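## Task

Each shelf spot has a lot number on the shelf edge beneath it, and several spots may share a number. Get one cardboard box from lot 451 and one from lot 434 onto the desk, sitting fully on it with nothing overhanging the edge. Every other cardboard box must stay on the shelf it started on. If no box of a lot exists in the storeroom, skip that lot. The robot must not tip over or end up leaning, or the task fails.

## Robot and tools

ROBOT. A simulated Hello Robot Stretch 3 with one arm. A two-wheel base (0.33 m long, 0.34 m wide, rounded back) carries a mast with a lift; the arm sticks out sideways to the robot's RIGHT, so reaching further forward means driving the base. The base pivots on the point between its drive wheels, 0.05 m behind the front edge, and cannot slide sideways. With the arm in and wrist folded, a turn sweeps a 0.28 m radius circle; an unfolded level gripper reaches outside it. Loose objects may occasionally get a small nudge.

FRAMES. Base frame: origin on the floor between the drive wheels, x forward, y left, z up, in metres. hand_pose is reported in this frame, at the point where closed fingertips meet; with all wrist joints at zero its x axis points up, y back along the arm toward the mast, z toward the rear. Odometry frame = the base frame where the scene began. base_odometry counts wheel rotation only (slip looks like travel); heading in rad, positive left, -3.142 to 3.142. turned_by_wheels and turned_by_imu give rad turned since the previous result; if they disagree by more than 0.15, believe the IMU. base_tilt is in degrees, forward/right positive, with a fixed bias up to about 4 degrees.

move. One action per call. Either "servos": "reboot" alone (re-enables any wrist/head servo that shut off), or "base" and/or "joints" plus optional "speeds", "pace", "contact_limits". "base" is one object with a single key, a relative offset from where the base last reported itself: translate_m in metres (-3 to 3, positive forward) or rotate_rad in radians (-6.4 to 6.4, positive left). "joints" is one object of absolute targets by name: lift_m 0 to 1.1; arm_m 0 to 0.52 (extension); wrist_yaw_rad -1.345 to 4.42 (0 along the arm, positive toward the front); wrist_pitch_rad -1.57 to 0.451 (0 level, negative tips fingers down); wrist_roll_rad -2.911 to 2.918 (0 fingers side by side); gripper_m -0.089 to 0.179 (bigger is wider; fingertip gap is about 0.007 less when nearly shut, 0.025 less when wide); head_pan_rad -3.953 to 1.73 (0 forward, positive left, -1.57 along the arm); head_tilt_rad -1.53 to 0.419 (negative down). "pace" is "default" or "max"; "speeds" sets per-motion top speeds by the same keys plus translate_m/rotate_rad, up to max. Default/max: translate 0.12/0.30 m/s, rotate 0.76/1.90 rad/s, lift 0.11/0.15 m/s, arm 0.14/0.40 m/s. The base is capped at 0.10 m/s and 0.63 rad/s unless lift_m < 0.30, arm_m < 0.03 and wrist_yaw_rad > 2.54. "contact_limits" go only next to their own command: arm_m as a motor_effort percent (1 to 100), lift_m as {"down": n, "up": n} in percent beyond free motion (below about 12 may trigger in free air), translate_m/rotate_rad as wheel effort percent. Unknown keys make a call invalid; out-of-range values get it refused, and a refusal or an unplanned stop cancels the rest of that reply's move, wait and finished_scene calls. "blocking" true (default) returns when everything is at rest; false returns quickly while motion continues, and a later move only overrides what it names. "cameras": list of head_camera, nav_camera, wrist_camera or all; [] for none.

Other tools: wait(seconds 0 to 10, cameras) reports state; stop(cameras) brakes all running motions, which then read "stopped"; zoom_image(camera, region [x0, y0, x1, y1] in pixels, top-left origin, at most 504x504) magnifies the latest image; finished_scene(scene = current scene number) ends the scene irreversibly, and the goal must hold with the robot left alone.

RESULTS. "move": done, or the worst status. base_status/joint_status per motion: done, moving, off_target (resting short, may still push), contact_stop (that joint goes slack until commanded again; each wheel stops by itself, possibly turning the robot), time_out, torque_fault (servo limp until reboot). on_its_own lists uncommanded behaviour; "held at" is a target, not a reading. motor_effort in percent, positive toward larger values, brackets = peak in last action; wheels positive = forward. lidar_m: 12 ranges in m, 30-degree sectors counter-clockwise from straight ahead (4th left, 7th behind, 10th right), seen only at 0.17 m height; "-" means nothing, or closer than 0.15 m. wrist_depth_mm (45 to 1000) and head_depth_mm (280 to 4000): 7x7 median depths from top left; "-" is invalid. "pictures" names images in order.

CAMERAS. head_camera (896x504) must be rotated 90 degrees clockwise to stand upright; nav_camera (672x504 fisheye) 90 degrees counter-clockwise; both follow head pan/tilt. wrist_camera (644x364) rides on the gripper. Calibration matrices are supplied and can be slightly off.

GRIPPER. Grip with gripper_m smaller than the object; release with at least 0.05 more than its width or fully open. Readings do not prove you hold anything; resend to re-squeeze if it slips.

SAFETY. Before folding (yaw to 3.0) or unfolding the wrist: lift_m 0.32 to 0.95, pitch -0.4, roll near 0; folded, the lift may go down to 0.25. With yaw below -0.4 keep pitch at -0.5 or lower. Pushing something rigid with the gripper above about 0.45 m, or driving while gripping or hooking something fixed, can tip the robot; if base_tilt leans, back off. Wrist and head never contact-stop and will overheat if pressed. Avoid drops, releasing moving items, slams, hard hits and strong pushes. The simulation keeps running while you compose replies.

Each tool is called as name([rows], argument=value, ...), one row to a line, values as JSON.

## Session

move(joints={"head_pan_rad": 0.0, "head_tilt_rad": -0.3}, cameras=["head_camera", "nav_camera"])

move(joints={"head_pan_rad": -1.3, "head_tilt_rad": -0.3}, cameras=["nav_camera","head_camera"])

move(joints={"head_pan_rad": -2.7, "head_tilt_rad": -0.3}, cameras=["nav_camera","head_camera"])

move(joints={"head_pan_rad": -3.9, "head_tilt_rad": -0.3}, cameras=["nav_camera"])

move(joints={"head_pan_rad": 1.2, "head_tilt_rad": -0.3}, cameras=["nav_camera","head_camera"])

Scene clock: 0.80 s.
move: done
base_odometry: x=+0.000 y=+0.000 heading=+0.000
turned_by_wheels: +0.000
turned_by_imu: +0.000
base_tilt: forward=-0.3 right=-1.2
lidar_m: 0.72 0.72 0.85 1.53 2.66 1.26 1.01 1.11 1.81 1.63 1.40 0.83
head_depth_mm: 675 710 750 797 843 901 964 / 657 691 726 769 815 870 929 / 643 670 706 745 786 838 892 / 623 652 687 728 768 824 867 / 605 633 665 700 737 783 830 / 590 617 647 681 715 756 803 / 577 602 630 660 694 735 776
base_status: not commanded
joint_positions: lift_m=+0.374 arm_m=+0.001 wrist_yaw_rad=+3.009 wrist_pitch_rad=-0.462 wrist_roll_rad=+0.000 gripper_m=+0.037 head_pan_rad=+0.000 head_tilt_rad=-0.301
joint_status: all done
measured_speeds: all 0
motor_effort: left_wheel=-0.2(0.7) right_wheel=+0.0(1.1) lift_m=+23.4(23.8) arm_m=-4.6(5.1) wrist_yaw_rad=+0.7(1.1) wrist_pitch_rad=+2.0(2.0) wrist_roll_rad=+0.2(0.2) gripper_m=+0.2(0.8) head_pan_rad=+0.3(2.1) head_tilt_rad=-3.0(8.6)
hand_pose: x=+0.0076 y=+0.0712 z=+0.3774 quat_wxyz=(+0.207, +0.697, +0.116, +0.676) (m; base frame)
wrist_depth_mm: - 138 - - - 865 - / - 150 - - - 976 - / - 167 912 - - 932 - / 834 771 203 812 805 808 769 / 707 681 212 661 655 677 660 / 606 598 126 569 129 578 579 / 529 543 289 352 504 517 511
pictures: head_camera (sideways), nav_camera (sideways)
camera_calibration:
head_camera: T_world_to_cam=[[-0.245991, -0.0462423, -0.968168, 1.27703], [0.0407541, 0.997485, -0.0579973, 0.0749237], [0.968415, -0.0537237, -0.243488, 0.26659], [0, 0, 0, 1]] pos_world=[0.0529153, -0.00135998, 1.30564]
nav_camera: T_world_to_cam=[[0.271389, 0.0170523, 0.962319, -1.21112], [0.0143481, -0.999804, 0.0136702, 0.0322464], [0.962363, 0.0100975, -0.27158, 0.300837], [0, 0, 0, 1]] pos_world=[0.0387067, 0.0498547, 1.24674]

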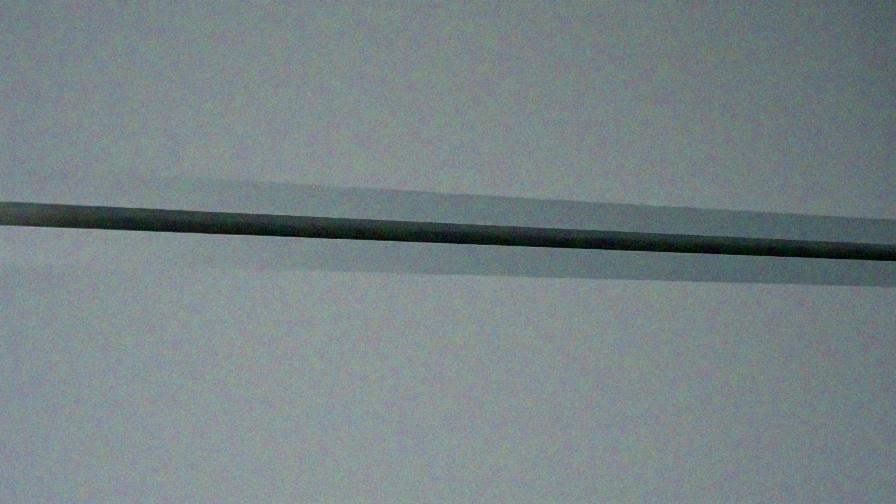

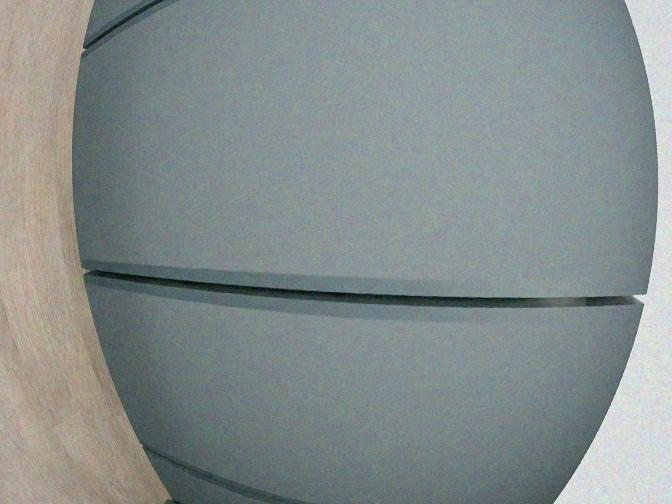

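Scene clock: 1.97 s.
move: done
base_odometry: x=+0.000 y=+0.000 heading=+0.000
turned_by_wheels: +0.000
turned_by_imu: +0.000
base_tilt: forward=-0.3 right=-1.3
lidar_m: 0.73 0.73 0.85 1.53 2.66 1.25 1.01 1.11 1.81 1.63 1.39 0.83
head_depth_mm: 1647 1870 1968 2096 2010 1940 1551 / 1558 1870 1967 2081 2131 1915 1565 / 1496 1498 1581 1659 1742 1846 1539 / 1714 1865 1969 2070 2129 1885 1542 / 1741 1867 1962 2064 2096 1868 1527 / 1615 1847 1952 2054 2096 1862 1523 / 1639 1799 1924 1847 1896 1804 1511
base_status: not commanded
joint_positions: lift_m=+0.374 arm_m=+0.001 wrist_yaw_rad=+3.009 wrist_pitch_rad=-0.462 wrist_roll_rad=+0.000 gripper_m=+0.037 head_pan_rad=-1.332 head_tilt_rad=-0.301
joint_status: all done
measured_speeds: all 0
motor_effort: left_wheel=-0.5(1.0) right_wheel=+0.7(1.2) lift_m=+23.7(24.0) arm_m=-6.4(6.5) wrist_yaw_rad=-1.0(2.1) wrist_pitch_rad=+1.9(2.1) wrist_roll_rad=-0.2(0.3) gripper_m=+0.4(0.8) head_pan_rad=+3.3(6.1) head_tilt_rad=-2.4(6.1)
hand_pose: x=+0.0076 y=+0.0712 z=+0.3774 quat_wxyz=(+0.207, +0.697, +0.116, +0.676) (m; base frame)
wrist_depth_mm: - 139 - - - 856 - / - 151 - - - 981 - / - 167 924 - - 933 - / 848 764 203 803 805 806 764 / 704 678 211 659 658 670 672 / 602 601 126 578 129 585 573 / 527 537 286 354 506 518 507
pictures: head_camera (sideways), nav_camera (sideways)
camera_calibration:
head_camera: T_world_to_cam=[[-0.103162, 0.228051, -0.968169, 1.27618], [0.978771, 0.196581, -0.0579871, 0.0691572], [0.177099, -0.953598, -0.243489, 0.271367], [0, 0, 0, 1]] pos_world=[0.0159047, -0.0458538, 1.30564]
nav_camera: T_world_to_cam=[[0.0808138, -0.259614, 0.962325, -1.20996], [-0.967976, -0.250671, 0.0136629, 0.0382591], [0.23768, -0.932612, -0.271557, 0.305225], [0, 0, 0, 1]] pos_world=[0.0622698, -0.0198761, 1.24674]

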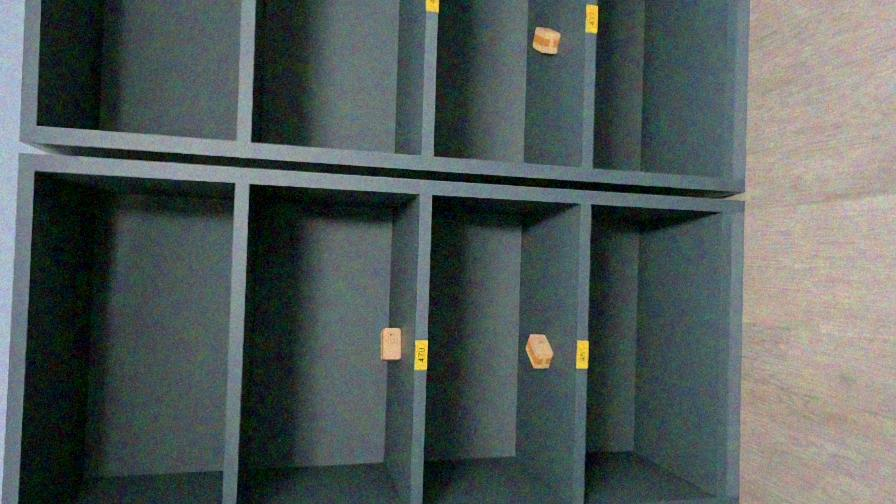

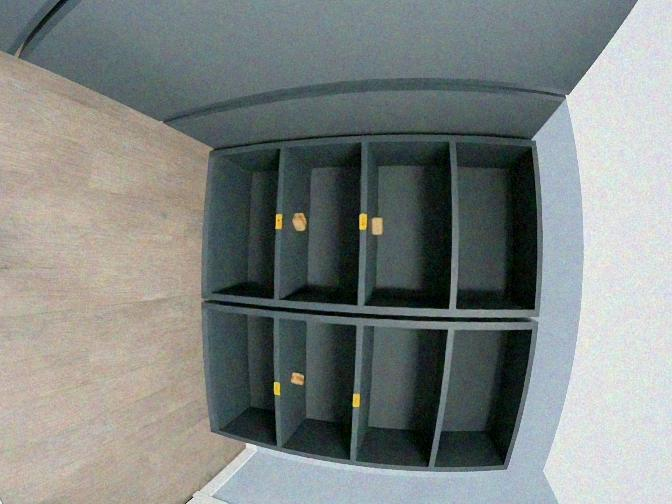

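Scene clock: 3.13 s.
move: done
base_odometry: x=+0.000 y=+0.000 heading=+0.000
turned_by_wheels: +0.000
turned_by_imu: +0.000
base_tilt: forward=-0.5 right=-1.3
lidar_m: 0.73 0.73 0.85 1.53 2.66 1.25 1.01 1.11 1.81 1.63 1.39 0.83
head_depth_mm: 1312 1366 1432 1498 1352 930 1510 / 1333 1393 1455 1529 1337 924 1550 / 1350 1407 1478 1553 1324 957 1448 / 1377 1433 1511 1577 1623 997 1545 / 1389 1456 1515 1610 1690 1760 1539 / 1395 1454 1537 1626 1709 1794 1524 / 1422 1479 1563 1654 1731 1819 1526
base_status: not commanded
joint_positions: lift_m=+0.374 arm_m=+0.001 wrist_yaw_rad=+3.009 wrist_pitch_rad=-0.462 wrist_roll_rad=+0.000 gripper_m=+0.037 head_pan_rad=-2.740 head_tilt_rad=-0.301
joint_status: all done
measured_speeds: translate_m=+0.000 rotate_rad=+0.000 lift_m=+0.000 arm_m=+0.000 wrist_yaw_rad=+0.000 wrist_pitch_rad=+0.000 wrist_roll_rad=+0.000 head_pan_rad=+0.024 head_tilt_rad=+0.000
motor_effort: left_wheel=-0.5(0.7) right_wheel=+0.7(1.0) lift_m=+24.0(24.0) arm_m=-8.0(8.2) wrist_yaw_rad=-0.7(1.4) wrist_pitch_rad=+1.9(2.0) wrist_roll_rad=-0.2(0.3) gripper_m=+0.4(0.8) head_pan_rad=+3.7(5.4) head_tilt_rad=-1.0(4.8)
hand_pose: x=+0.0076 y=+0.0712 z=+0.3774 quat_wxyz=(+0.207, +0.697, +0.116, +0.676) (m; base frame)
wrist_depth_mm: - 138 - - - 848 - / - 150 - - - 961 - / - 167 917 - - 946 - / 836 765 203 808 807 804 770 / 704 672 211 675 655 672 667 / 604 593 126 576 129 580 573 / 526 538 287 352 495 509 509
pictures: head_camera (sideways), nav_camera (sideways)
camera_calibration:
head_camera: T_world_to_cam=[[0.208284, 0.138791, -0.968171, 1.27428], [0.352756, -0.933917, -0.0579913, 0.0730094], [-0.91224, -0.329449, -0.243479, 0.277981], [0, 0, 0, 1]] pos_world=[-0.0375825, -0.0170935, 1.30564]
nav_camera: T_world_to_cam=[[-0.243065, -0.121862, 0.962325, -1.208], [-0.404361, 0.914497, 0.0136716, 0.0348138], [-0.881709, -0.385804, -0.271559, 0.312024], [0, 0, 0, 1]] pos_world=[-0.00443034, -0.0586664, 1.24674]

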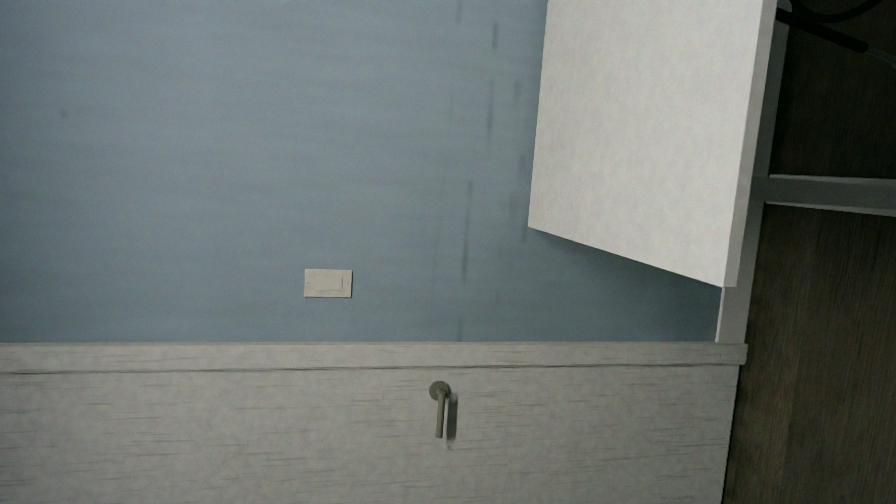

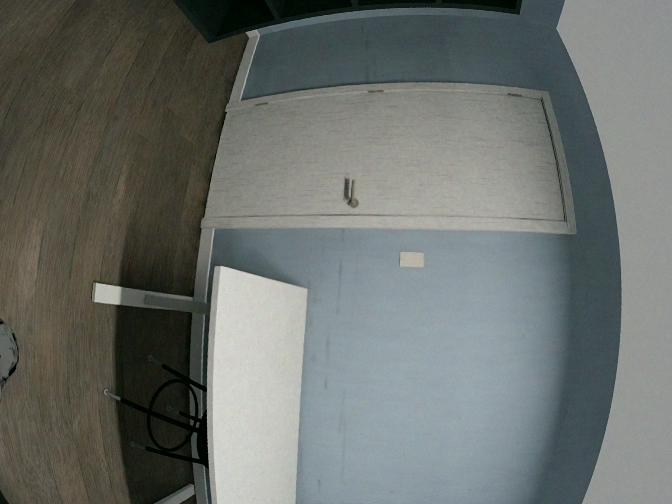

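Scene clock: 5.27 s.
move: done
base_odometry: x=+0.000 y=+0.000 heading=+0.000
turned_by_wheels: +0.000
turned_by_imu: +0.000
base_tilt: forward=-0.2 right=-1.2
lidar_m: 0.73 0.73 0.85 1.53 2.66 1.26 1.01 1.11 1.81 1.63 1.39 0.83
head_depth_mm: - - - - - - - / 2457 2540 - - - - - / 2565 2683 2753 2910 2900 2004 1536 / 2523 2689 2840 2973 2728 1998 1536 / 2211 2282 2400 2548 1616 2001 1531 / 1924 2024 2092 2131 1374 1813 1519 / 1713 1781 1854 1865 1280 1809 1518
base_status: not commanded
joint_positions: lift_m=+0.374 arm_m=+0.001 wrist_yaw_rad=+3.009 wrist_pitch_rad=-0.462 wrist_roll_rad=+0.000 gripper_m=+0.037 head_pan_rad=-3.908 head_tilt_rad=-0.301
joint_status: all done
measured_speeds: translate_m=+0.000 rotate_rad=+0.000 lift_m=+0.000 arm_m=+0.000 wrist_yaw_rad=+0.000 wrist_pitch_rad=+0.000 wrist_roll_rad=+0.000 head_pan_rad=+0.024 head_tilt_rad=+0.000
motor_effort: left_wheel=+0.0(0.8) right_wheel=+0.9(1.1) lift_m=+24.1(24.2) arm_m=-11.4(11.5) wrist_yaw_rad=-0.1(1.6) wrist_pitch_rad=+1.8(2.1) wrist_roll_rad=+0.1(0.3) gripper_m=+0.5(1.1) head_pan_rad=+3.5(6.3) head_tilt_rad=+1.4(4.2)
hand_pose: x=+0.0076 y=+0.0712 z=+0.3774 quat_wxyz=(+0.207, +0.697, +0.116, +0.676) (m; base frame)
wrist_depth_mm: - 139 - - - 854 - / - 151 - - - 983 - / - 167 925 - - 932 - / 833 774 204 812 810 806 769 / 700 670 212 661 649 666 665 / 605 595 126 569 129 576 574 / 527 533 288 355 501 507 507
pictures: nav_camera (sideways)
camera_calibration:
nav_camera: T_world_to_cam=[[-0.20733, 0.175944, 0.962319, -1.20821], [0.683102, 0.730195, 0.0136687, 0.0282462], [-0.700276, 0.660196, -0.271579, 0.310934], [0, 0, 0, 1]] pos_world=[-0.0520538, -0.0133245, 1.24674]

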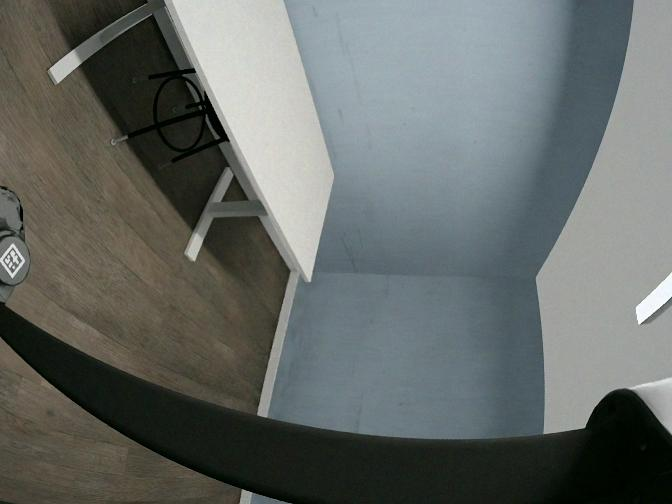

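Scene clock: 8.93 s.
move: done
base_odometry: x=+0.000 y=+0.000 heading=+0.000
turned_by_wheels: +0.000
turned_by_imu: +0.000
base_tilt: forward=-0.3 right=-1.3
lidar_m: 0.72 0.73 0.85 1.53 2.66 1.26 1.01 1.11 1.81 1.63 1.39 0.83
head_depth_mm: 754 773 792 816 840 865 891 / 843 860 889 918 945 977 1012 / 949 977 1013 1048 1086 1136 1191 / 1087 1124 1178 1221 1277 1335 1392 / 1272 1331 1397 1469 1533 1621 1527 / 2392 2486 2599 2713 2643 1901 1522 / 2340 2393 2513 2630 2660 1975 1515
base_status: not commanded
joint_positions: lift_m=+0.374 arm_m=+0.001 wrist_yaw_rad=+3.009 wrist_pitch_rad=-0.462 wrist_roll_rad=+0.000 gripper_m=+0.037 head_pan_rad=+1.208 head_tilt_rad=-0.301
joint_status: all done
measured_speeds: translate_m=+0.000 rotate_rad=+0.000 lift_m=+0.000 arm_m=+0.000 wrist_yaw_rad=+0.000 wrist_pitch_rad=+0.000 wrist_roll_rad=+0.000 head_pan_rad=-0.024 head_tilt_rad=+0.000
motor_effort: left_wheel=-0.1(0.8) right_wheel=+0.4(1.1) lift_m=+24.3(24.6) arm_m=-13.0(13.7) wrist_yaw_rad=-0.2(1.8) wrist_pitch_rad=+1.9(2.0) wrist_roll_rad=+0.0(0.3) gripper_m=+0.3(1.1) head_pan_rad=-3.3(6.8) head_tilt_rad=+4.1(6.1)
hand_pose: x=+0.0076 y=+0.0712 z=+0.3774 quat_wxyz=(+0.207, +0.697, +0.116, +0.676) (m; base frame)
wrist_depth_mm: - 139 - - - 853 - / - 150 - - - 985 - / - 167 934 - - 949 - / 825 775 203 816 804 798 766 / 697 666 211 653 653 681 668 / 597 594 126 575 129 581 577 / 522 539 288 354 505 514 512
pictures: head_camera (sideways), nav_camera (sideways)
camera_calibration:
head_camera: T_world_to_cam=[[-0.0440673, -0.246392, -0.968168, 1.27582], [-0.9181, 0.392084, -0.0579944, 0.0807647], [0.393893, 0.886319, -0.243491, 0.270043], [0, 0, 0, 1]] pos_world=[0.0240038, 0.0433403, 1.30564]
nav_camera: T_world_to_cam=[[0.0803663, 0.259753, 0.962325, -1.20997], [0.939834, -0.341358, 0.0136521, 0.0266785], [0.332043, 0.903329, -0.271559, 0.30461], [0, 0, 0, 1]] pos_world=[-0.0289759, 0.0482387, 1.24674]

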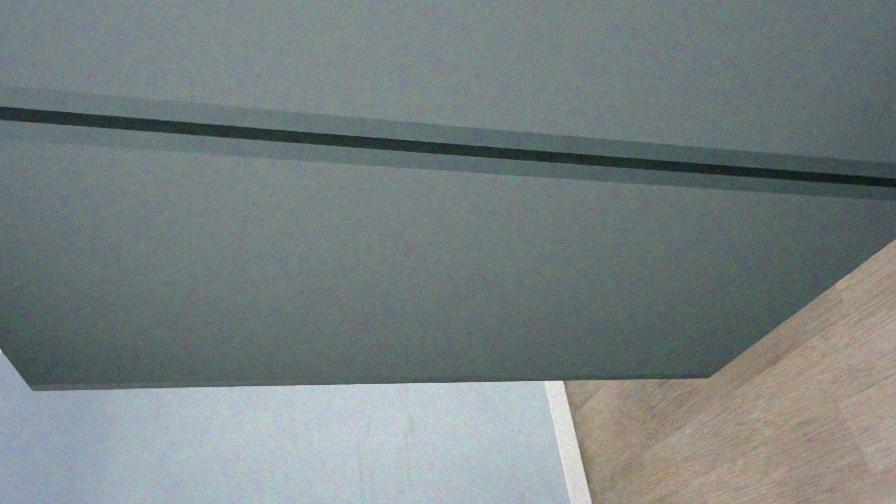

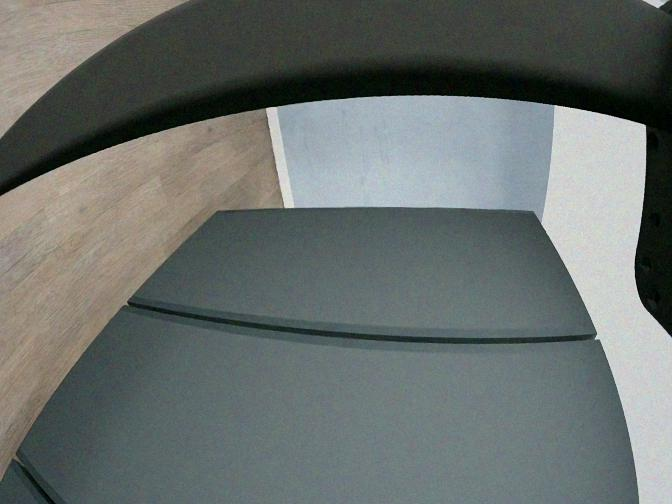

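move(joints={"head_pan_rad": -1.45, "head_tilt_rad": -0.3}, cameras=["head_camera"])

zoom_image(camera="head_camera", region=[380, 230, 640, 350])

zoom_image(camera="head_camera", region=[380, 0, 640, 110])

Scene clock: 20.43 s.
move: done
base_odometry: x=+0.000 y=+0.000 heading=+0.000
turned_by_wheels: +0.000
turned_by_imu: +0.000
base_tilt: forward=-0.3 right=-1.3
lidar_m: 0.73 0.73 0.85 1.53 2.66 1.26 1.01 1.11 1.81 1.63 1.39 0.83
head_depth_mm: 1796 1976 2094 2160 2051 1947 1568 / 1812 1947 2059 2175 2169 1910 1555 / 1688 1918 2034 2134 2169 1905 1559 / 1437 1499 1650 1643 1772 1842 1528 / 1719 1854 1969 2054 2113 1896 1526 / 1604 1814 1928 2019 2081 1880 1529 / 1629 1793 1902 1978 1921 1855 1518
base_status: not commanded
joint_positions: lift_m=+0.374 arm_m=+0.001 wrist_yaw_rad=+3.009 wrist_pitch_rad=-0.462 wrist_roll_rad=+0.000 gripper_m=+0.037 head_pan_rad=-1.458 head_tilt_rad=-0.300
joint_status: all done
measured_speeds: translate_m=+0.000 rotate_rad=+0.000 lift_m=+0.000 arm_m=+0.000 wrist_yaw_rad=+0.000 wrist_pitch_rad=+0.000 wrist_roll_rad=+0.000 head_pan_rad=+0.024 head_tilt_rad=+0.000
motor_effort: left_wheel=-0.3(0.8) right_wheel=+0.5(1.3) lift_m=+24.6(25.3) arm_m=-13.0(13.5) wrist_yaw_rad=-0.3(1.7) wrist_pitch_rad=+1.9(2.1) wrist_roll_rad=+0.1(0.3) gripper_m=+0.0(1.0) head_pan_rad=+3.3(4.9) head_tilt_rad=+4.4(10.1)
hand_pose: x=+0.0076 y=+0.0712 z=+0.3774 quat_wxyz=(+0.207, +0.697, +0.116, +0.676) (m; base frame)
wrist_depth_mm: - 138 - - - 863 - / - 151 - - - 979 - / - 167 928 - - 953 - / 838 767 204 793 809 788 754 / 694 675 211 666 653 679 671 / 598 593 126 586 129 577 580 / 522 538 289 354 509 512 508
pictures: head_camera (sideways)
camera_calibration:
head_camera: T_world_to_cam=[[-0.0734821, 0.237841, -0.96852, 1.27648], [0.99575, 0.0715577, -0.0579755, 0.0690185], [0.0555161, -0.968665, -0.242089, 0.270351], [0, 0, 0, 1]] pos_world=[0.0100643, -0.0466583, 1.30574]

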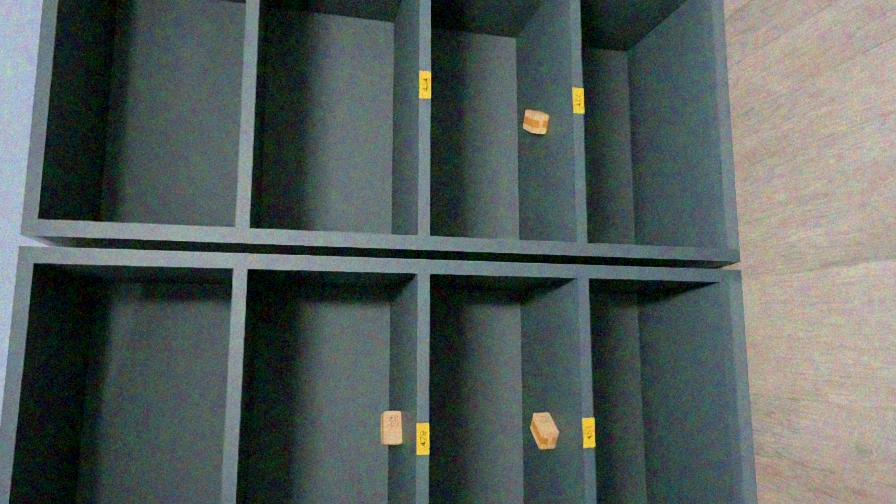

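Scaled by 1.938 from the camera's 896x504 image, which has a finer 1280x720 frame.

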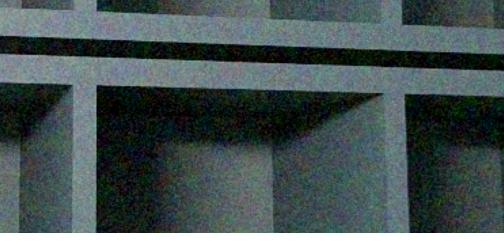

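Scaled by 1.938 from the camera's 896x504 image, which has a finer 1280x720 frame.

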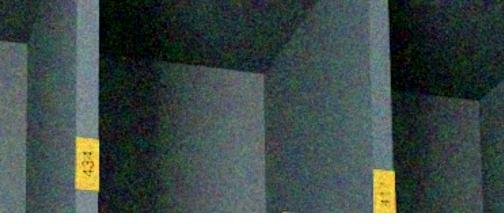

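zoom_image(camera="head_camera", region=[400, 60, 450, 110])

zoom_image(camera="head_camera", region=[555, 75, 605, 125])

zoom_image(camera="head_camera", region=[400, 415, 450, 465])

zoom_image(camera="head_camera", region=[565, 410, 615, 460])

Scaled by 10.080 from the camera's 896x504 image, which has a finer 1280x720 frame.

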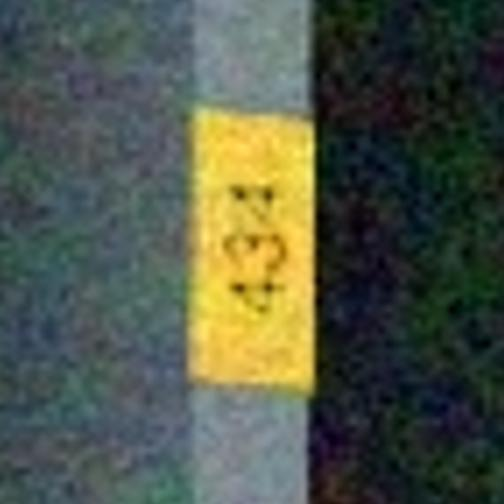

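Scaled by 10.080 from the camera's 896x504 image, which has a finer 1280x720 frame.

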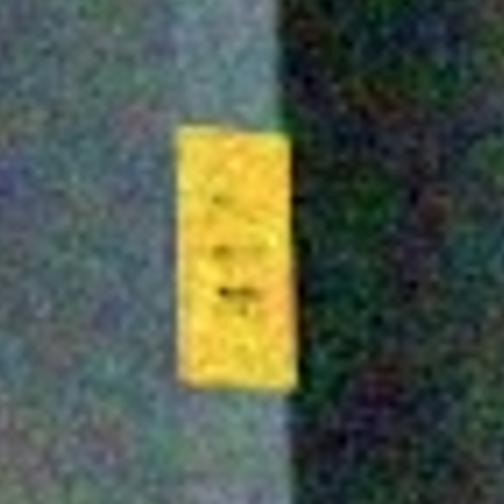

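Scaled by 10.080 from the camera's 896x504 image, which has a finer 1280x720 frame.

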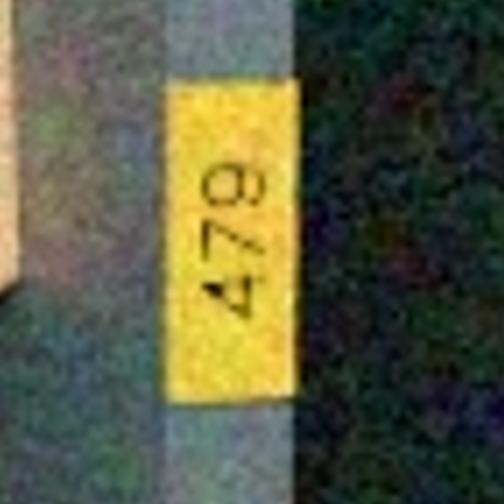

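Scaled by 10.080 from the camera's 896x504 image, which has a finer 1280x720 frame.

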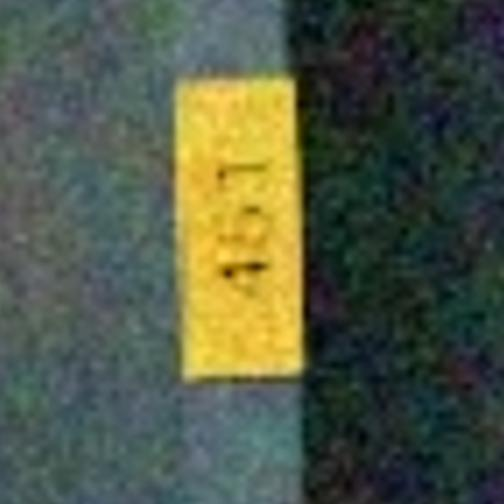

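move(base={"rotate_rad": -1.35}, joints={"lift_m": 0.285}, pace="max", cameras=[])

move(base={"translate_m": 1.05}, joints={"head_pan_rad": -1.5, "head_tilt_rad": -0.8}, pace="max", cameras=[])

move(base={"rotate_rad": 1.6}, joints={"lift_m": 0.5}, pace="max", cameras=["head_camera"])

Scene clock: 76.23 s.
move: done
base_odometry: x=+0.000 y=+0.000 heading=-1.350
turned_by_wheels: -1.350
turned_by_imu: -1.324
base_tilt: forward=-0.5 right=-1.2
lidar_m: 1.62 1.03 0.75 0.72 0.75 1.03 2.66 1.64 1.01 1.11 1.60 1.96
head_depth_mm: 1314 1368 1441 1505 1356 934 1504 / 1324 1381 1454 1528 1336 920 1556 / 1343 1406 1470 1538 1334 958 1499 / 1361 1415 1483 1561 1413 954 1484 / 1380 1427 1499 1588 1663 1771 1531 / 1372 1439 1507 1589 1673 1759 1528 / 1382 1448 1524 1596 1700 1788 1519
base_status: done
joint_positions: lift_m=+0.285 arm_m=+0.001 wrist_yaw_rad=+3.009 wrist_pitch_rad=-0.463 wrist_roll_rad=+0.000 gripper_m=+0.037 head_pan_rad=-1.450 head_tilt_rad=-0.300
joint_status: all done
measured_speeds: all 0
motor_effort: left_wheel=+5.4(14.4) right_wheel=-8.7(13.9) lift_m=+30.7(31.4) arm_m=-11.9(13.7) wrist_yaw_rad=-1.0(1.7) wrist_pitch_rad=+2.1(2.3) wrist_roll_rad=-0.1(0.3) gripper_m=+0.3(0.9) head_pan_rad=+3.0(3.9) head_tilt_rad=+3.9(5.2)
hand_pose: x=+0.0076 y=+0.0711 z=+0.2877 quat_wxyz=(+0.208, +0.697, +0.117, +0.676) (m; base frame)
wrist_depth_mm: - 139 - - 743 - - / - 151 161 - - - - / 818 166 181 791 812 806 806 / 679 630 204 674 656 659 655 / 577 576 212 548 545 550 548 / 495 301 126 290 129 474 475 / 267 272 252 261 407 421 418
pictures: none
No camera images: "cameras" was empty.

Scene clock: 81.10 s.
move: done
base_odometry: x=+0.230 y=-1.024 heading=-1.350
turned_by_wheels: +0.000
turned_by_imu: +0.000
base_tilt: forward=-0.3 right=-1.2
lidar_m: 0.70 0.93 0.75 0.72 0.75 1.03 3.68 1.80 1.50 1.54 1.26 0.60
head_depth_mm: 1265 1439 1659 1856 1569 1317 1146 / 1279 1458 1669 1854 1551 1322 1137 / 1295 1464 1688 1854 1538 1301 1132 / 1299 1476 1705 1873 1533 1304 1135 / 1302 1486 1727 1861 1534 1294 1123 / 1336 1531 1770 1837 1519 1288 1113 / 1343 1530 1746 1585 1486 1270 1112
base_status: done
joint_positions: lift_m=+0.285 arm_m=+0.001 wrist_yaw_rad=+3.009 wrist_pitch_rad=-0.463 wrist_roll_rad=+0.000 gripper_m=+0.037 head_pan_rad=-1.500 head_tilt_rad=-0.800
joint_status: all done
measured_speeds: all 0
motor_effort: left_wheel=+4.1(16.0) right_wheel=+0.8(11.9) lift_m=+26.3(30.7) arm_m=-9.7(12.9) wrist_yaw_rad=+0.6(2.1) wrist_pitch_rad=+2.1(2.2) wrist_roll_rad=+0.3(0.3) gripper_m=+0.2(1.0) head_pan_rad=-2.1(3.9) head_tilt_rad=+2.4(8.5)
hand_pose: x=+0.0076 y=+0.0711 z=+0.2877 quat_wxyz=(+0.208, +0.697, +0.117, +0.676) (m; base frame)
wrist_depth_mm: - 138 - 719 - - - / - 151 162 786 - - - / 778 166 182 798 808 778 730 / 698 639 204 672 663 656 638 / 573 569 212 541 533 551 552 / 494 304 126 290 128 480 476 / 268 271 252 264 405 420 416
pictures: none
No camera images: "cameras" was empty.

Scene clock: 84.27 s.
move: done
base_odometry: x=+0.230 y=-1.024 heading=+0.250
turned_by_wheels: +1.600
turned_by_imu: +1.574
base_tilt: forward=-0.4 right=-1.2
lidar_m: 0.72 0.75 1.04 3.68 1.80 1.50 1.54 1.25 0.60 0.74 0.91 0.74
head_depth_mm: 761 694 615 718 888 1247 1146 / 842 807 652 965 911 1159 1139 / 846 795 646 1111 958 1235 1128 / 861 785 639 1103 980 1247 1124 / 865 776 1136 1095 969 1241 1122 / 872 730 1156 1047 965 1243 1115 / 884 748 1167 1083 1317 1251 1120
base_status: done
joint_positions: lift_m=+0.500 arm_m=+0.001 wrist_yaw_rad=+3.009 wrist_pitch_rad=-0.463 wrist_roll_rad=+0.000 gripper_m=+0.037 head_pan_rad=-1.500 head_tilt_rad=-0.800
joint_status: all done
measured_speeds: all 0
motor_effort: left_wheel=-5.9(14.5) right_wheel=+7.8(12.7) lift_m=+23.2(32.7) arm_m=-13.5(13.5) wrist_yaw_rad=-0.2(1.4) wrist_pitch_rad=+2.1(2.3) wrist_roll_rad=+0.0(0.3) gripper_m=+0.1(1.0) head_pan_rad=-2.3(3.2) head_tilt_rad=+1.7(2.8)
hand_pose: x=+0.0076 y=+0.0710 z=+0.5026 quat_wxyz=(+0.208, +0.697, +0.117, +0.676) (m; base frame)
wrist_depth_mm: - 138 - - - - - / - 151 - - - - 938 / - 167 - - - - - / - 960 203 - - - - / 872 840 212 828 812 829 838 / 752 748 126 716 129 711 710 / 656 666 286 644 620 643 632
pictures: head_camera (sideways)
camera_calibration:
head_camera: T_world_to_cam=[[-0.0939851, 0.673908, -0.732813, 0.969203], [0.995572, 0.062265, -0.0704246, 0.0851586], [-0.00183105, -0.736187, -0.676776, 0.83629], [0, 0, 0, 1]] pos_world=[0.00784041, -0.0427901, 1.28222]

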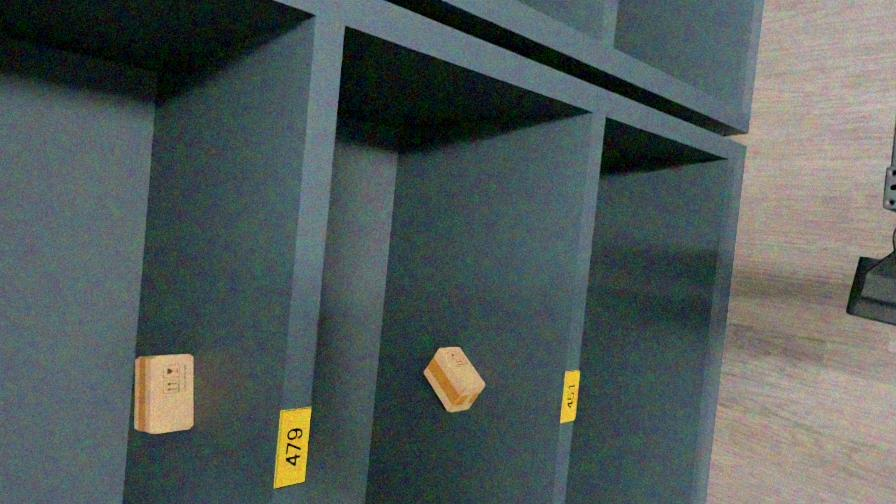

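move(base={"translate_m": 0.235}, joints={"wrist_yaw_rad": 0, "gripper_m": 0.17}, cameras=[])

move(joints={"arm_m": 0.08}, cameras=["head_camera","wrist_camera"])

Scene clock: 102.13 s.
move: done
base_odometry: x=+0.458 y=-0.966 heading=+0.250
turned_by_wheels: +0.000
turned_by_imu: -0.001
base_tilt: forward=-0.4 right=-1.2
lidar_m: 0.49 0.51 0.70 2.04 1.87 1.69 1.78 1.44 0.71 1.03 0.68 0.51
head_depth_mm: 839 817 633 1132 973 1214 1146 / 846 806 654 1119 962 1244 1140 / 854 747 647 1108 960 1249 1120 / 860 742 640 1073 978 1240 576 / 868 774 1144 1090 976 1245 1121 / 877 764 1158 1085 1322 1238 1121 / 869 751 933 1016 1034 1229 1111
base_status: done
joint_positions: lift_m=+0.500 arm_m=+0.001 wrist_yaw_rad=+0.003 wrist_pitch_rad=-0.463 wrist_roll_rad=+0.000 gripper_m=+0.170 head_pan_rad=-1.500 head_tilt_rad=-0.800
joint_status: all done
measured_speeds: all 0
motor_effort: left_wheel=+4.1(8.9) right_wheel=+7.8(12.5) lift_m=+24.6(25.0) arm_m=-10.1(12.0) wrist_yaw_rad=-3.8(6.4) wrist_pitch_rad=+2.2(2.3) wrist_roll_rad=+0.1(0.3) gripper_m=+0.2(84.2) head_pan_rad=-1.3(2.1) head_tilt_rad=-0.8(1.4)
hand_pose: x=-0.0208 y=-0.3640 z=+0.5026 quat_wxyz=(+0.689, +0.164, -0.688, -0.162) (m; base frame)
wrist_depth_mm: - - - - 317 312 315 / - - - - 325 323 317 / - - - - - 841 - / - - - - - - - / - 143 - - - 140 - / - 124 - - - - - / 116 625 637 636 628 611 106
pictures: none
No camera images: "cameras" was empty.

Scene clock: 103.93 s.
move: done
base_odometry: x=+0.458 y=-0.966 heading=+0.250
turned_by_wheels: +0.000
turned_by_imu: +0.000
base_tilt: forward=-0.2 right=-1.1
lidar_m: 0.49 0.51 0.71 2.05 1.86 1.68 1.78 1.44 0.71 1.03 0.68 0.50
head_depth_mm: 838 821 631 1133 971 1207 1148 / 846 809 656 1119 964 1239 1099 / 849 745 647 1114 957 1247 516 / 862 743 641 1064 981 1231 557 / 868 772 1144 1097 973 1244 1126 / 878 764 1152 1082 1323 1238 1112 / 872 749 934 1017 1030 1230 1111
base_status: not commanded
joint_positions: lift_m=+0.500 arm_m=+0.080 wrist_yaw_rad=+0.003 wrist_pitch_rad=-0.463 wrist_roll_rad=+0.000 gripper_m=+0.170 head_pan_rad=-1.500 head_tilt_rad=-0.800
joint_status: all done
measured_speeds: all 0
motor_effort: left_wheel=+4.5(4.7) right_wheel=+6.5(8.0) lift_m=+25.7(25.7) arm_m=+13.5(15.1) wrist_yaw_rad=-2.3(5.1) wrist_pitch_rad=+2.2(2.3) wrist_roll_rad=+0.2(0.3) gripper_m=+0.8(1.1) head_pan_rad=-1.1(1.4) head_tilt_rad=-1.6(1.7)
hand_pose: x=-0.0209 y=-0.4434 z=+0.5026 quat_wxyz=(+0.689, +0.164, -0.688, -0.162) (m; base frame)
wrist_depth_mm: - - - 365 306 300 315 / 278 276 271 270 262 257 253 / - 784 - - - 727 - / - - - - - - - / - 143 - - - 140 - / - 124 - - - - - / - - - - - - 106
pictures: head_camera (sideways), wrist_camera
camera_calibration:
head_camera: T_world_to_cam=[[-0.0939851, 0.673908, -0.732813, 0.969203], [0.995572, 0.062265, -0.0704246, 0.0851586], [-0.00183105, -0.736187, -0.676776, 0.83629], [0, 0, 0, 1]] pos_world=[0.00784041, -0.0427901, 1.28222]
wrist_camera: T_world_to_cam=[[-0.998887, -0.0385862, -0.0271089, -0.017698], [-0.00249633, 0.617325, -0.786704, 0.701646], [0.0470909, -0.785761, -0.616735, 0.128729], [0, 0, 0, 1]] pos_world=[-0.0219887, -0.332677, 0.6309]

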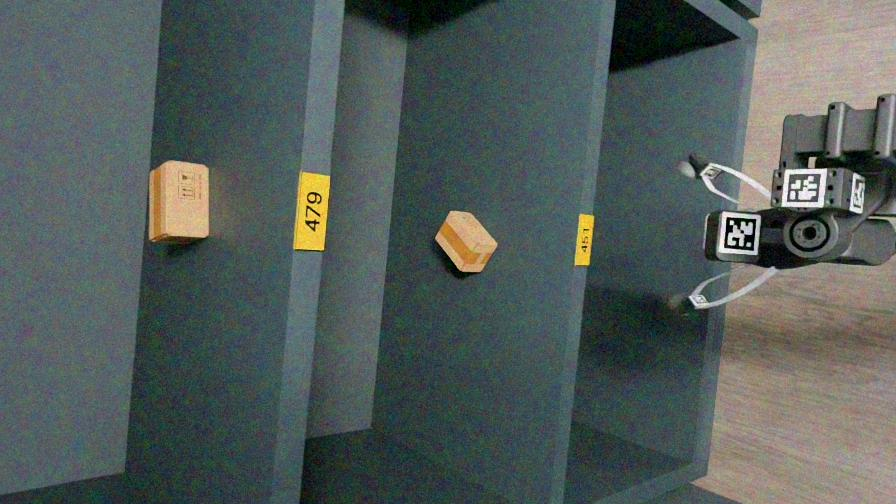

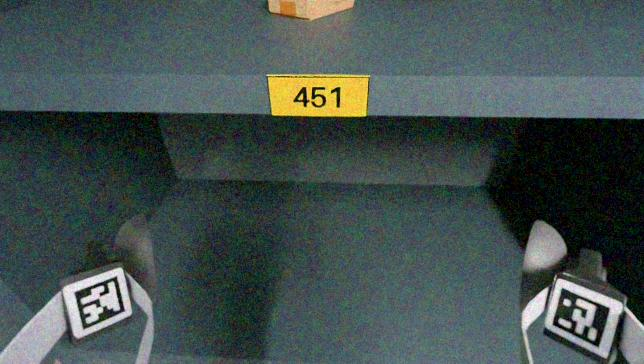

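move(joints={"wrist_pitch_rad": -0.15, "lift_m": 0.52}, cameras=["wrist_camera"])

zoom_image(camera="head_camera", region=[410, 190, 530, 290])

Scene clock: 110.07 s.
move: done
base_odometry: x=+0.458 y=-0.966 heading=+0.250
turned_by_wheels: +0.000
turned_by_imu: +0.000
base_tilt: forward=-0.3 right=-1.2
lidar_m: 0.49 0.51 0.70 2.04 1.87 1.69 1.78 1.44 0.71 1.03 0.68 0.51
head_depth_mm: 839 820 633 1125 973 1204 1144 / 839 809 654 1121 970 1237 516 / 850 745 647 1112 958 1231 500 / 860 744 640 1069 977 1218 598 / 868 771 1143 1096 970 1248 1129 / 881 762 1156 1088 1325 1241 1120 / 871 752 939 1015 1029 1228 1113
base_status: not commanded
joint_positions: lift_m=+0.520 arm_m=+0.080 wrist_yaw_rad=+0.003 wrist_pitch_rad=-0.173 wrist_roll_rad=+0.000 gripper_m=+0.170 head_pan_rad=-1.500 head_tilt_rad=-0.800
joint_status: all done
measured_speeds: all 0
motor_effort: left_wheel=+4.2(4.6) right_wheel=+7.0(7.5) lift_m=+27.8(33.9) arm_m=+13.0(13.5) wrist_yaw_rad=-2.9(4.2) wrist_pitch_rad=+3.6(5.9) wrist_roll_rad=+0.0(0.3) gripper_m=+0.6(1.0) head_pan_rad=+0.4(0.9) head_tilt_rad=-2.6(3.3)
hand_pose: x=-0.0207 y=-0.4733 z=+0.5909 quat_wxyz=(+0.705, +0.062, -0.704, -0.060) (m; base frame)
wrist_depth_mm: - 657 - - - - 609 / - 689 - - - - - / - - - 444 - - - / - - - - - - - / 312 301 300 309 291 290 289 / - 127 - - - 134 138 / - - - - - - 106
pictures: wrist_camera
camera_calibration:
wrist_camera: T_world_to_cam=[[-0.99886, -0.0450847, -0.015689, -0.0261618], [-0.00190176, 0.365981, -0.93062, 0.75561], [0.0476986, -0.92953, -0.365649, -0.0567125], [0, 0, 0, 1]] pos_world=[-0.0219899, -0.330434, 0.682039]

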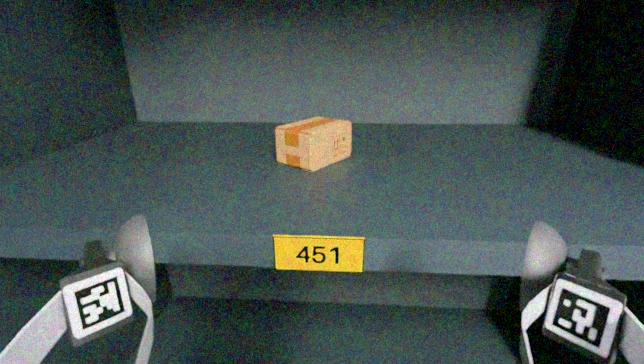

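This scene's latest camera images include none from head_camera. They are from: wrist_camera. head_camera's image comes with the result of a call that names it in "cameras".

move(base={"translate_m": 0.136}, joints={"wrist_pitch_rad": -0.57, "lift_m": 0.66}, cameras=[])

move(joints={"wrist_yaw_rad": -0.5, "arm_m": 0.2}, cameras=[])

move(joints={"arm_m": 0.42}, cameras=["wrist_camera","head_camera"])

Scene clock: 203.70 s.
move: done
base_odometry: x=+0.590 y=-0.933 heading=+0.250
turned_by_wheels: +0.000
turned_by_imu: +0.000
base_tilt: forward=-0.4 right=-1.1
lidar_m: 0.35 0.37 0.51 1.48 1.95 1.80 1.91 0.81 0.80 1.03 0.49 0.37
head_depth_mm: 844 774 631 1128 969 1250 1105 / 848 731 650 1125 962 419 370 / 853 795 645 1110 959 415 421 / 864 785 643 1100 972 522 1068 / 870 772 1150 1093 970 1241 1120 / 833 762 845 1005 1013 1238 1118 / 628 649 662 801 912 1008 1055
base_status: done
joint_positions: lift_m=+0.660 arm_m=+0.080 wrist_yaw_rad=+0.003 wrist_pitch_rad=-0.581 wrist_roll_rad=+0.000 gripper_m=+0.170 head_pan_rad=-1.500 head_tilt_rad=-0.800
joint_status: all done
measured_speeds: all 0
motor_effort: left_wheel=+0.6(8.7) right_wheel=+9.8(13.8) lift_m=+29.7(34.3) arm_m=+11.9(13.4) wrist_yaw_rad=-3.2(4.3) wrist_pitch_rad=+1.6(4.2) wrist_roll_rad=-0.1(0.3) gripper_m=+0.6(1.0) head_pan_rad=+0.8(1.6) head_tilt_rad=-3.9(5.2)
hand_pose: x=-0.0210 y=-0.4260 z=+0.6380 quat_wxyz=(+0.678, +0.204, -0.677, -0.202) (m; base frame)
wrist_depth_mm: - - - - 460 - - / - - - - 446 - - / - - - - - - - / - - - - - - - / 419 143 - - - - - / 123 124 - - - - - / 116 - 724 - - - 106
pictures: none
No camera images: "cameras" was empty.

Scene clock: 205.83 s.
move: done
base_odometry: x=+0.590 y=-0.933 heading=+0.250
turned_by_wheels: +0.000
turned_by_imu: +0.000
base_tilt: forward=-0.3 right=-1.1
lidar_m: 0.35 0.37 0.51 1.48 1.95 1.79 1.91 0.81 0.80 1.03 0.49 0.37
head_depth_mm: 841 775 631 1130 975 1244 1105 / 845 730 650 1121 643 430 375 / 850 796 646 1108 506 505 1136 / 861 783 641 1098 949 1219 1128 / 868 771 1150 1090 969 1242 1126 / 833 760 842 998 1015 1237 1118 / 631 646 661 802 914 1011 1053
base_status: not commanded
joint_positions: lift_m=+0.660 arm_m=+0.200 wrist_yaw_rad=-0.497 wrist_pitch_rad=-0.581 wrist_roll_rad=+0.000 gripper_m=+0.170 head_pan_rad=-1.500 head_tilt_rad=-0.800
joint_status: all done
measured_speeds: all 0
motor_effort: left_wheel=+1.1(1.3) right_wheel=+9.4(10.9) lift_m=+28.3(30.2) arm_m=+14.0(14.9) wrist_yaw_rad=-2.7(6.2) wrist_pitch_rad=+1.6(1.7) wrist_roll_rad=+0.0(0.3) gripper_m=+0.6(1.1) head_pan_rad=+0.8(2.3) head_tilt_rad=-5.4(5.6)
hand_pose: x=-0.1174 y=-0.5216 z=+0.6380 quat_wxyz=(+0.607, +0.030, -0.706, -0.363) (m; base frame)
wrist_depth_mm: - - - - - - - / - - 379 - - - - / - - 359 - - - - / - - - - 321 - 496 / 305 295 299 299 315 140 577 / 117 141 272 - - 134 817 / 232 248 - - - 734 106
pictures: none
No camera images: "cameras" was empty.

Scene clock: 208.70 s.
move: done
base_odometry: x=+0.590 y=-0.933 heading=+0.250
turned_by_wheels: +0.000
turned_by_imu: +0.000
base_tilt: forward=-0.3 right=-1.1
lidar_m: 0.35 0.37 0.51 1.48 1.95 1.79 1.91 0.81 0.80 1.03 0.49 0.36
head_depth_mm: 840 774 630 1128 969 1248 1108 / 847 730 652 1021 511 428 376 / 853 793 647 661 958 1256 1136 / 860 781 640 1072 973 1243 1133 / 871 773 1148 1097 972 1250 1123 / 835 759 846 1003 1015 1237 1118 / 628 647 661 803 915 1009 1054
base_status: not commanded
joint_positions: lift_m=+0.660 arm_m=+0.420 wrist_yaw_rad=-0.497 wrist_pitch_rad=-0.581 wrist_roll_rad=+0.000 gripper_m=+0.170 head_pan_rad=-1.500 head_tilt_rad=-0.800
joint_status: all done
measured_speeds: all 0
motor_effort: left_wheel=+0.6(1.4) right_wheel=+9.5(10.4) lift_m=+26.2(28.6) arm_m=+12.9(15.2) wrist_yaw_rad=-3.1(4.6) wrist_pitch_rad=+1.6(1.7) wrist_roll_rad=-0.1(0.4) gripper_m=+0.4(1.1) head_pan_rad=+1.9(2.1) head_tilt_rad=-6.4(7.0)
hand_pose: x=-0.1174 y=-0.7416 z=+0.6380 quat_wxyz=(+0.607, +0.030, -0.706, -0.363) (m; base frame)
wrist_depth_mm: 303 326 - - - 534 - / 324 - - - - - - / - - - - - - - / - - - 263 322 324 323 / 304 291 299 242 296 295 292 / 116 141 260 215 261 255 260 / 230 234 238 232 235 229 106
pictures: head_camera (sideways), wrist_camera
camera_calibration:
head_camera: T_world_to_cam=[[-0.0939851, 0.673908, -0.732813, 0.969203], [0.995572, 0.062265, -0.0704246, 0.0851586], [-0.00183105, -0.736187, -0.676776, 0.83629], [0, 0, 0, 1]] pos_world=[0.00784041, -0.0427901, 1.28222]
wrist_camera: T_world_to_cam=[[-0.893367, 0.448253, -0.0310687, 0.253988], [0.335808, 0.620123, -0.708999, 0.984088], [-0.298544, -0.64383, -0.704525, 0.103143], [0, 0, 0, 1]] pos_world=[-0.0727671, -0.657701, 0.778276]

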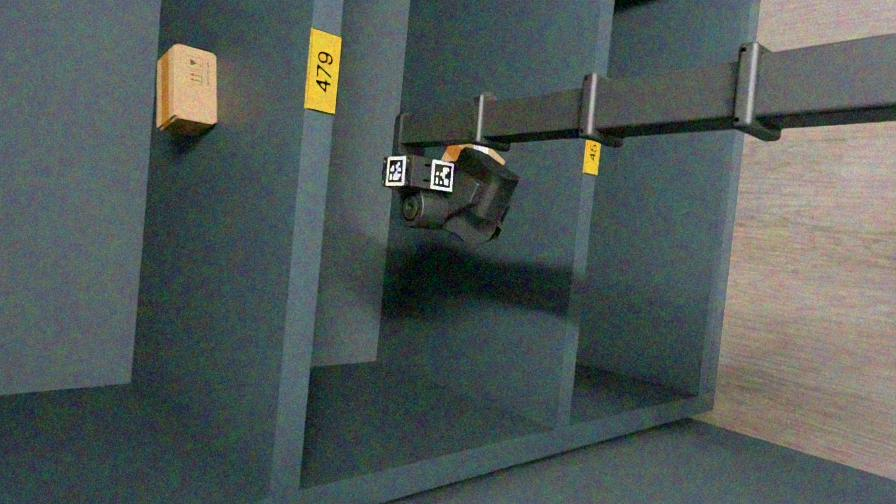

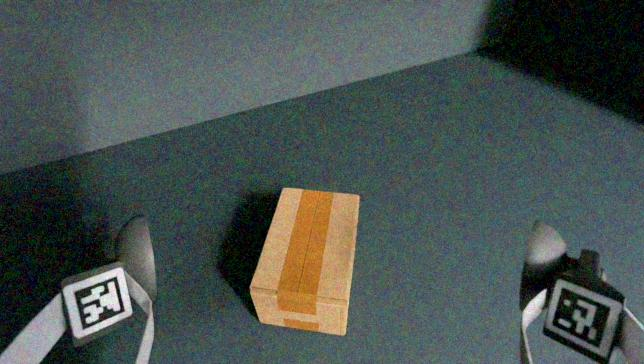

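move(joints={"arm_m": 0.467}, cameras=[])

move(joints={"lift_m": 0.583}, cameras=["wrist_camera"])

move(joints={"gripper_m": 0.02}, cameras=["wrist_camera"])

Scene clock: 222.73 s.
move: done
base_odometry: x=+0.590 y=-0.933 heading=+0.250
turned_by_wheels: +0.000
turned_by_imu: +0.000
base_tilt: forward=-0.3 right=-1.2
lidar_m: 0.35 0.37 0.51 1.48 1.95 1.80 1.91 0.81 0.80 1.03 0.49 0.37
head_depth_mm: 839 773 629 1125 970 1242 1103 / 845 731 653 1020 503 422 376 / 853 793 645 699 954 1253 1131 / 860 781 641 1061 975 1248 1130 / 870 772 1142 1097 970 1239 1129 / 833 761 842 1000 1020 1237 1119 / 628 648 659 803 913 1008 1055
base_status: not commanded
joint_positions: lift_m=+0.660 arm_m=+0.467 wrist_yaw_rad=-0.497 wrist_pitch_rad=-0.581 wrist_roll_rad=+0.000 gripper_m=+0.170 head_pan_rad=-1.500 head_tilt_rad=-0.800
joint_status: all done
measured_speeds: all 0
motor_effort: left_wheel=+0.7(1.3) right_wheel=+9.6(10.7) lift_m=+23.2(24.1) arm_m=+12.5(15.0) wrist_yaw_rad=-2.6(4.6) wrist_pitch_rad=+1.5(1.6) wrist_roll_rad=+0.0(0.3) gripper_m=+0.7(1.0) head_pan_rad=+2.6(3.0) head_tilt_rad=-6.8(6.8)
hand_pose: x=-0.1174 y=-0.7886 z=+0.6380 quat_wxyz=(+0.607, +0.030, -0.706, -0.363) (m; base frame)
wrist_depth_mm: 265 287 320 - - 494 - / 287 314 334 - - - - / 313 330 - - - - - / 333 328 - 322 322 324 324 / 305 293 300 296 296 293 292 / 116 140 265 209 256 255 257 / 230 234 237 188 229 229 106
pictures: none
No camera images: "cameras" was empty.

Scene clock: 224.27 s.
move: done
base_odometry: x=+0.590 y=-0.933 heading=+0.250
turned_by_wheels: +0.000
turned_by_imu: +0.000
base_tilt: forward=-0.3 right=-1.2
lidar_m: 0.35 0.37 0.51 1.48 1.95 1.79 1.91 0.81 0.80 1.03 0.49 0.36
head_depth_mm: 838 771 631 1127 969 1245 1143 / 847 731 651 1120 902 518 429 / 850 794 645 749 926 1234 1134 / 858 784 640 1099 977 1249 1131 / 868 771 1147 1091 969 1243 1123 / 836 760 844 1002 1018 1229 1121 / 631 646 660 803 911 1007 1052
base_status: not commanded
joint_positions: lift_m=+0.583 arm_m=+0.467 wrist_yaw_rad=-0.497 wrist_pitch_rad=-0.581 wrist_roll_rad=+0.000 gripper_m=+0.170 head_pan_rad=-1.500 head_tilt_rad=-0.800
joint_status: all done
measured_speeds: all 0
motor_effort: left_wheel=+0.7(1.5) right_wheel=+10.0(10.4) lift_m=+23.2(25.7) arm_m=+10.7(13.4) wrist_yaw_rad=-2.6(4.4) wrist_pitch_rad=+1.5(1.7) wrist_roll_rad=-0.1(0.3) gripper_m=+0.6(1.0) head_pan_rad=+2.5(3.4) head_tilt_rad=-5.6(7.0)
hand_pose: x=-0.1174 y=-0.7886 z=+0.5610 quat_wxyz=(+0.607, +0.030, -0.706, -0.363) (m; base frame)
wrist_depth_mm: 265 287 319 - - - - / 286 312 323 319 316 312 310 / 284 280 278 275 271 269 266 / 240 237 235 162 172 231 228 / 207 201 205 142 148 200 198 / 123 141 185 126 128 174 176 / 116 159 162 141 154 157 106
pictures: wrist_camera
camera_calibration:
wrist_camera: T_world_to_cam=[[-0.893381, 0.448228, -0.0310349, 0.272622], [0.33579, 0.620189, -0.70895, 0.958652], [-0.298523, -0.643784, -0.704575, 0.0187041], [0, 0, 0, 1]] pos_world=[-0.0727671, -0.704701, 0.701276]

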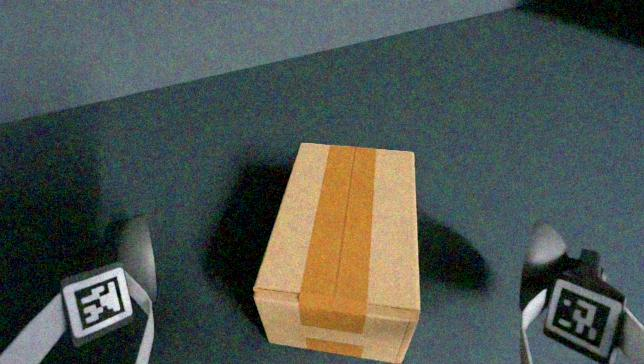

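Scene clock: 226.30 s.
move: done
base_odometry: x=+0.590 y=-0.933 heading=+0.250
turned_by_wheels: +0.000
turned_by_imu: +0.000
base_tilt: forward=-0.3 right=-1.1
lidar_m: 0.35 0.37 0.51 1.48 1.95 1.79 1.91 0.81 0.80 1.03 0.49 0.36
head_depth_mm: 842 773 628 1128 968 1243 1150 / 846 731 653 1117 906 518 429 / 856 793 645 749 934 1234 1128 / 861 782 639 1102 976 1246 1130 / 871 769 1147 1092 971 1238 1121 / 835 758 846 1001 1021 1239 1116 / 629 646 663 803 916 1006 1057
base_status: not commanded
joint_positions: lift_m=+0.583 arm_m=+0.467 wrist_yaw_rad=-0.498 wrist_pitch_rad=-0.580 wrist_roll_rad=+0.000 gripper_m=+0.021 head_pan_rad=-1.500 head_tilt_rad=-0.800
joint_status: all done
measured_speeds: all 0
motor_effort: left_wheel=+1.1(1.2) right_wheel=+9.1(10.4) lift_m=+24.5(24.9) arm_m=+7.9(11.0) wrist_yaw_rad=-2.2(4.2) wrist_pitch_rad=+1.5(1.7) wrist_roll_rad=-0.1(0.3) gripper_m=-17.5(88.0) head_pan_rad=+3.2(3.7) head_tilt_rad=-6.1(6.9)
hand_pose: x=-0.1176 y=-0.7886 z=+0.5611 quat_wxyz=(+0.607, +0.029, -0.706, -0.363) (m; base frame)
wrist_depth_mm: 266 286 318 - - - - / 288 311 327 320 315 314 309 / 284 280 277 275 273 268 267 / 240 238 238 163 173 230 229 / 208 207 159 142 145 200 199 / 183 182 130 130 126 177 177 / 164 156 159 154 154 154 159
pictures: wrist_camera
camera_calibration:
wrist_camera: T_world_to_cam=[[-0.89306, 0.448862, -0.0310776, 0.273036], [0.336101, 0.619599, -0.709319, 0.958621], [-0.299131, -0.64391, -0.704202, 0.0183495], [0, 0, 0, 1]] pos_world=[-0.0728666, -0.704701, 0.701375]

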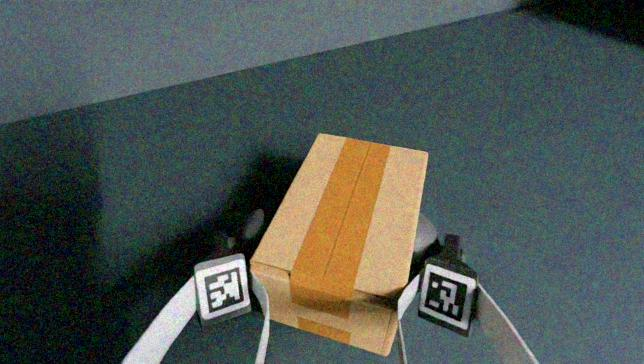

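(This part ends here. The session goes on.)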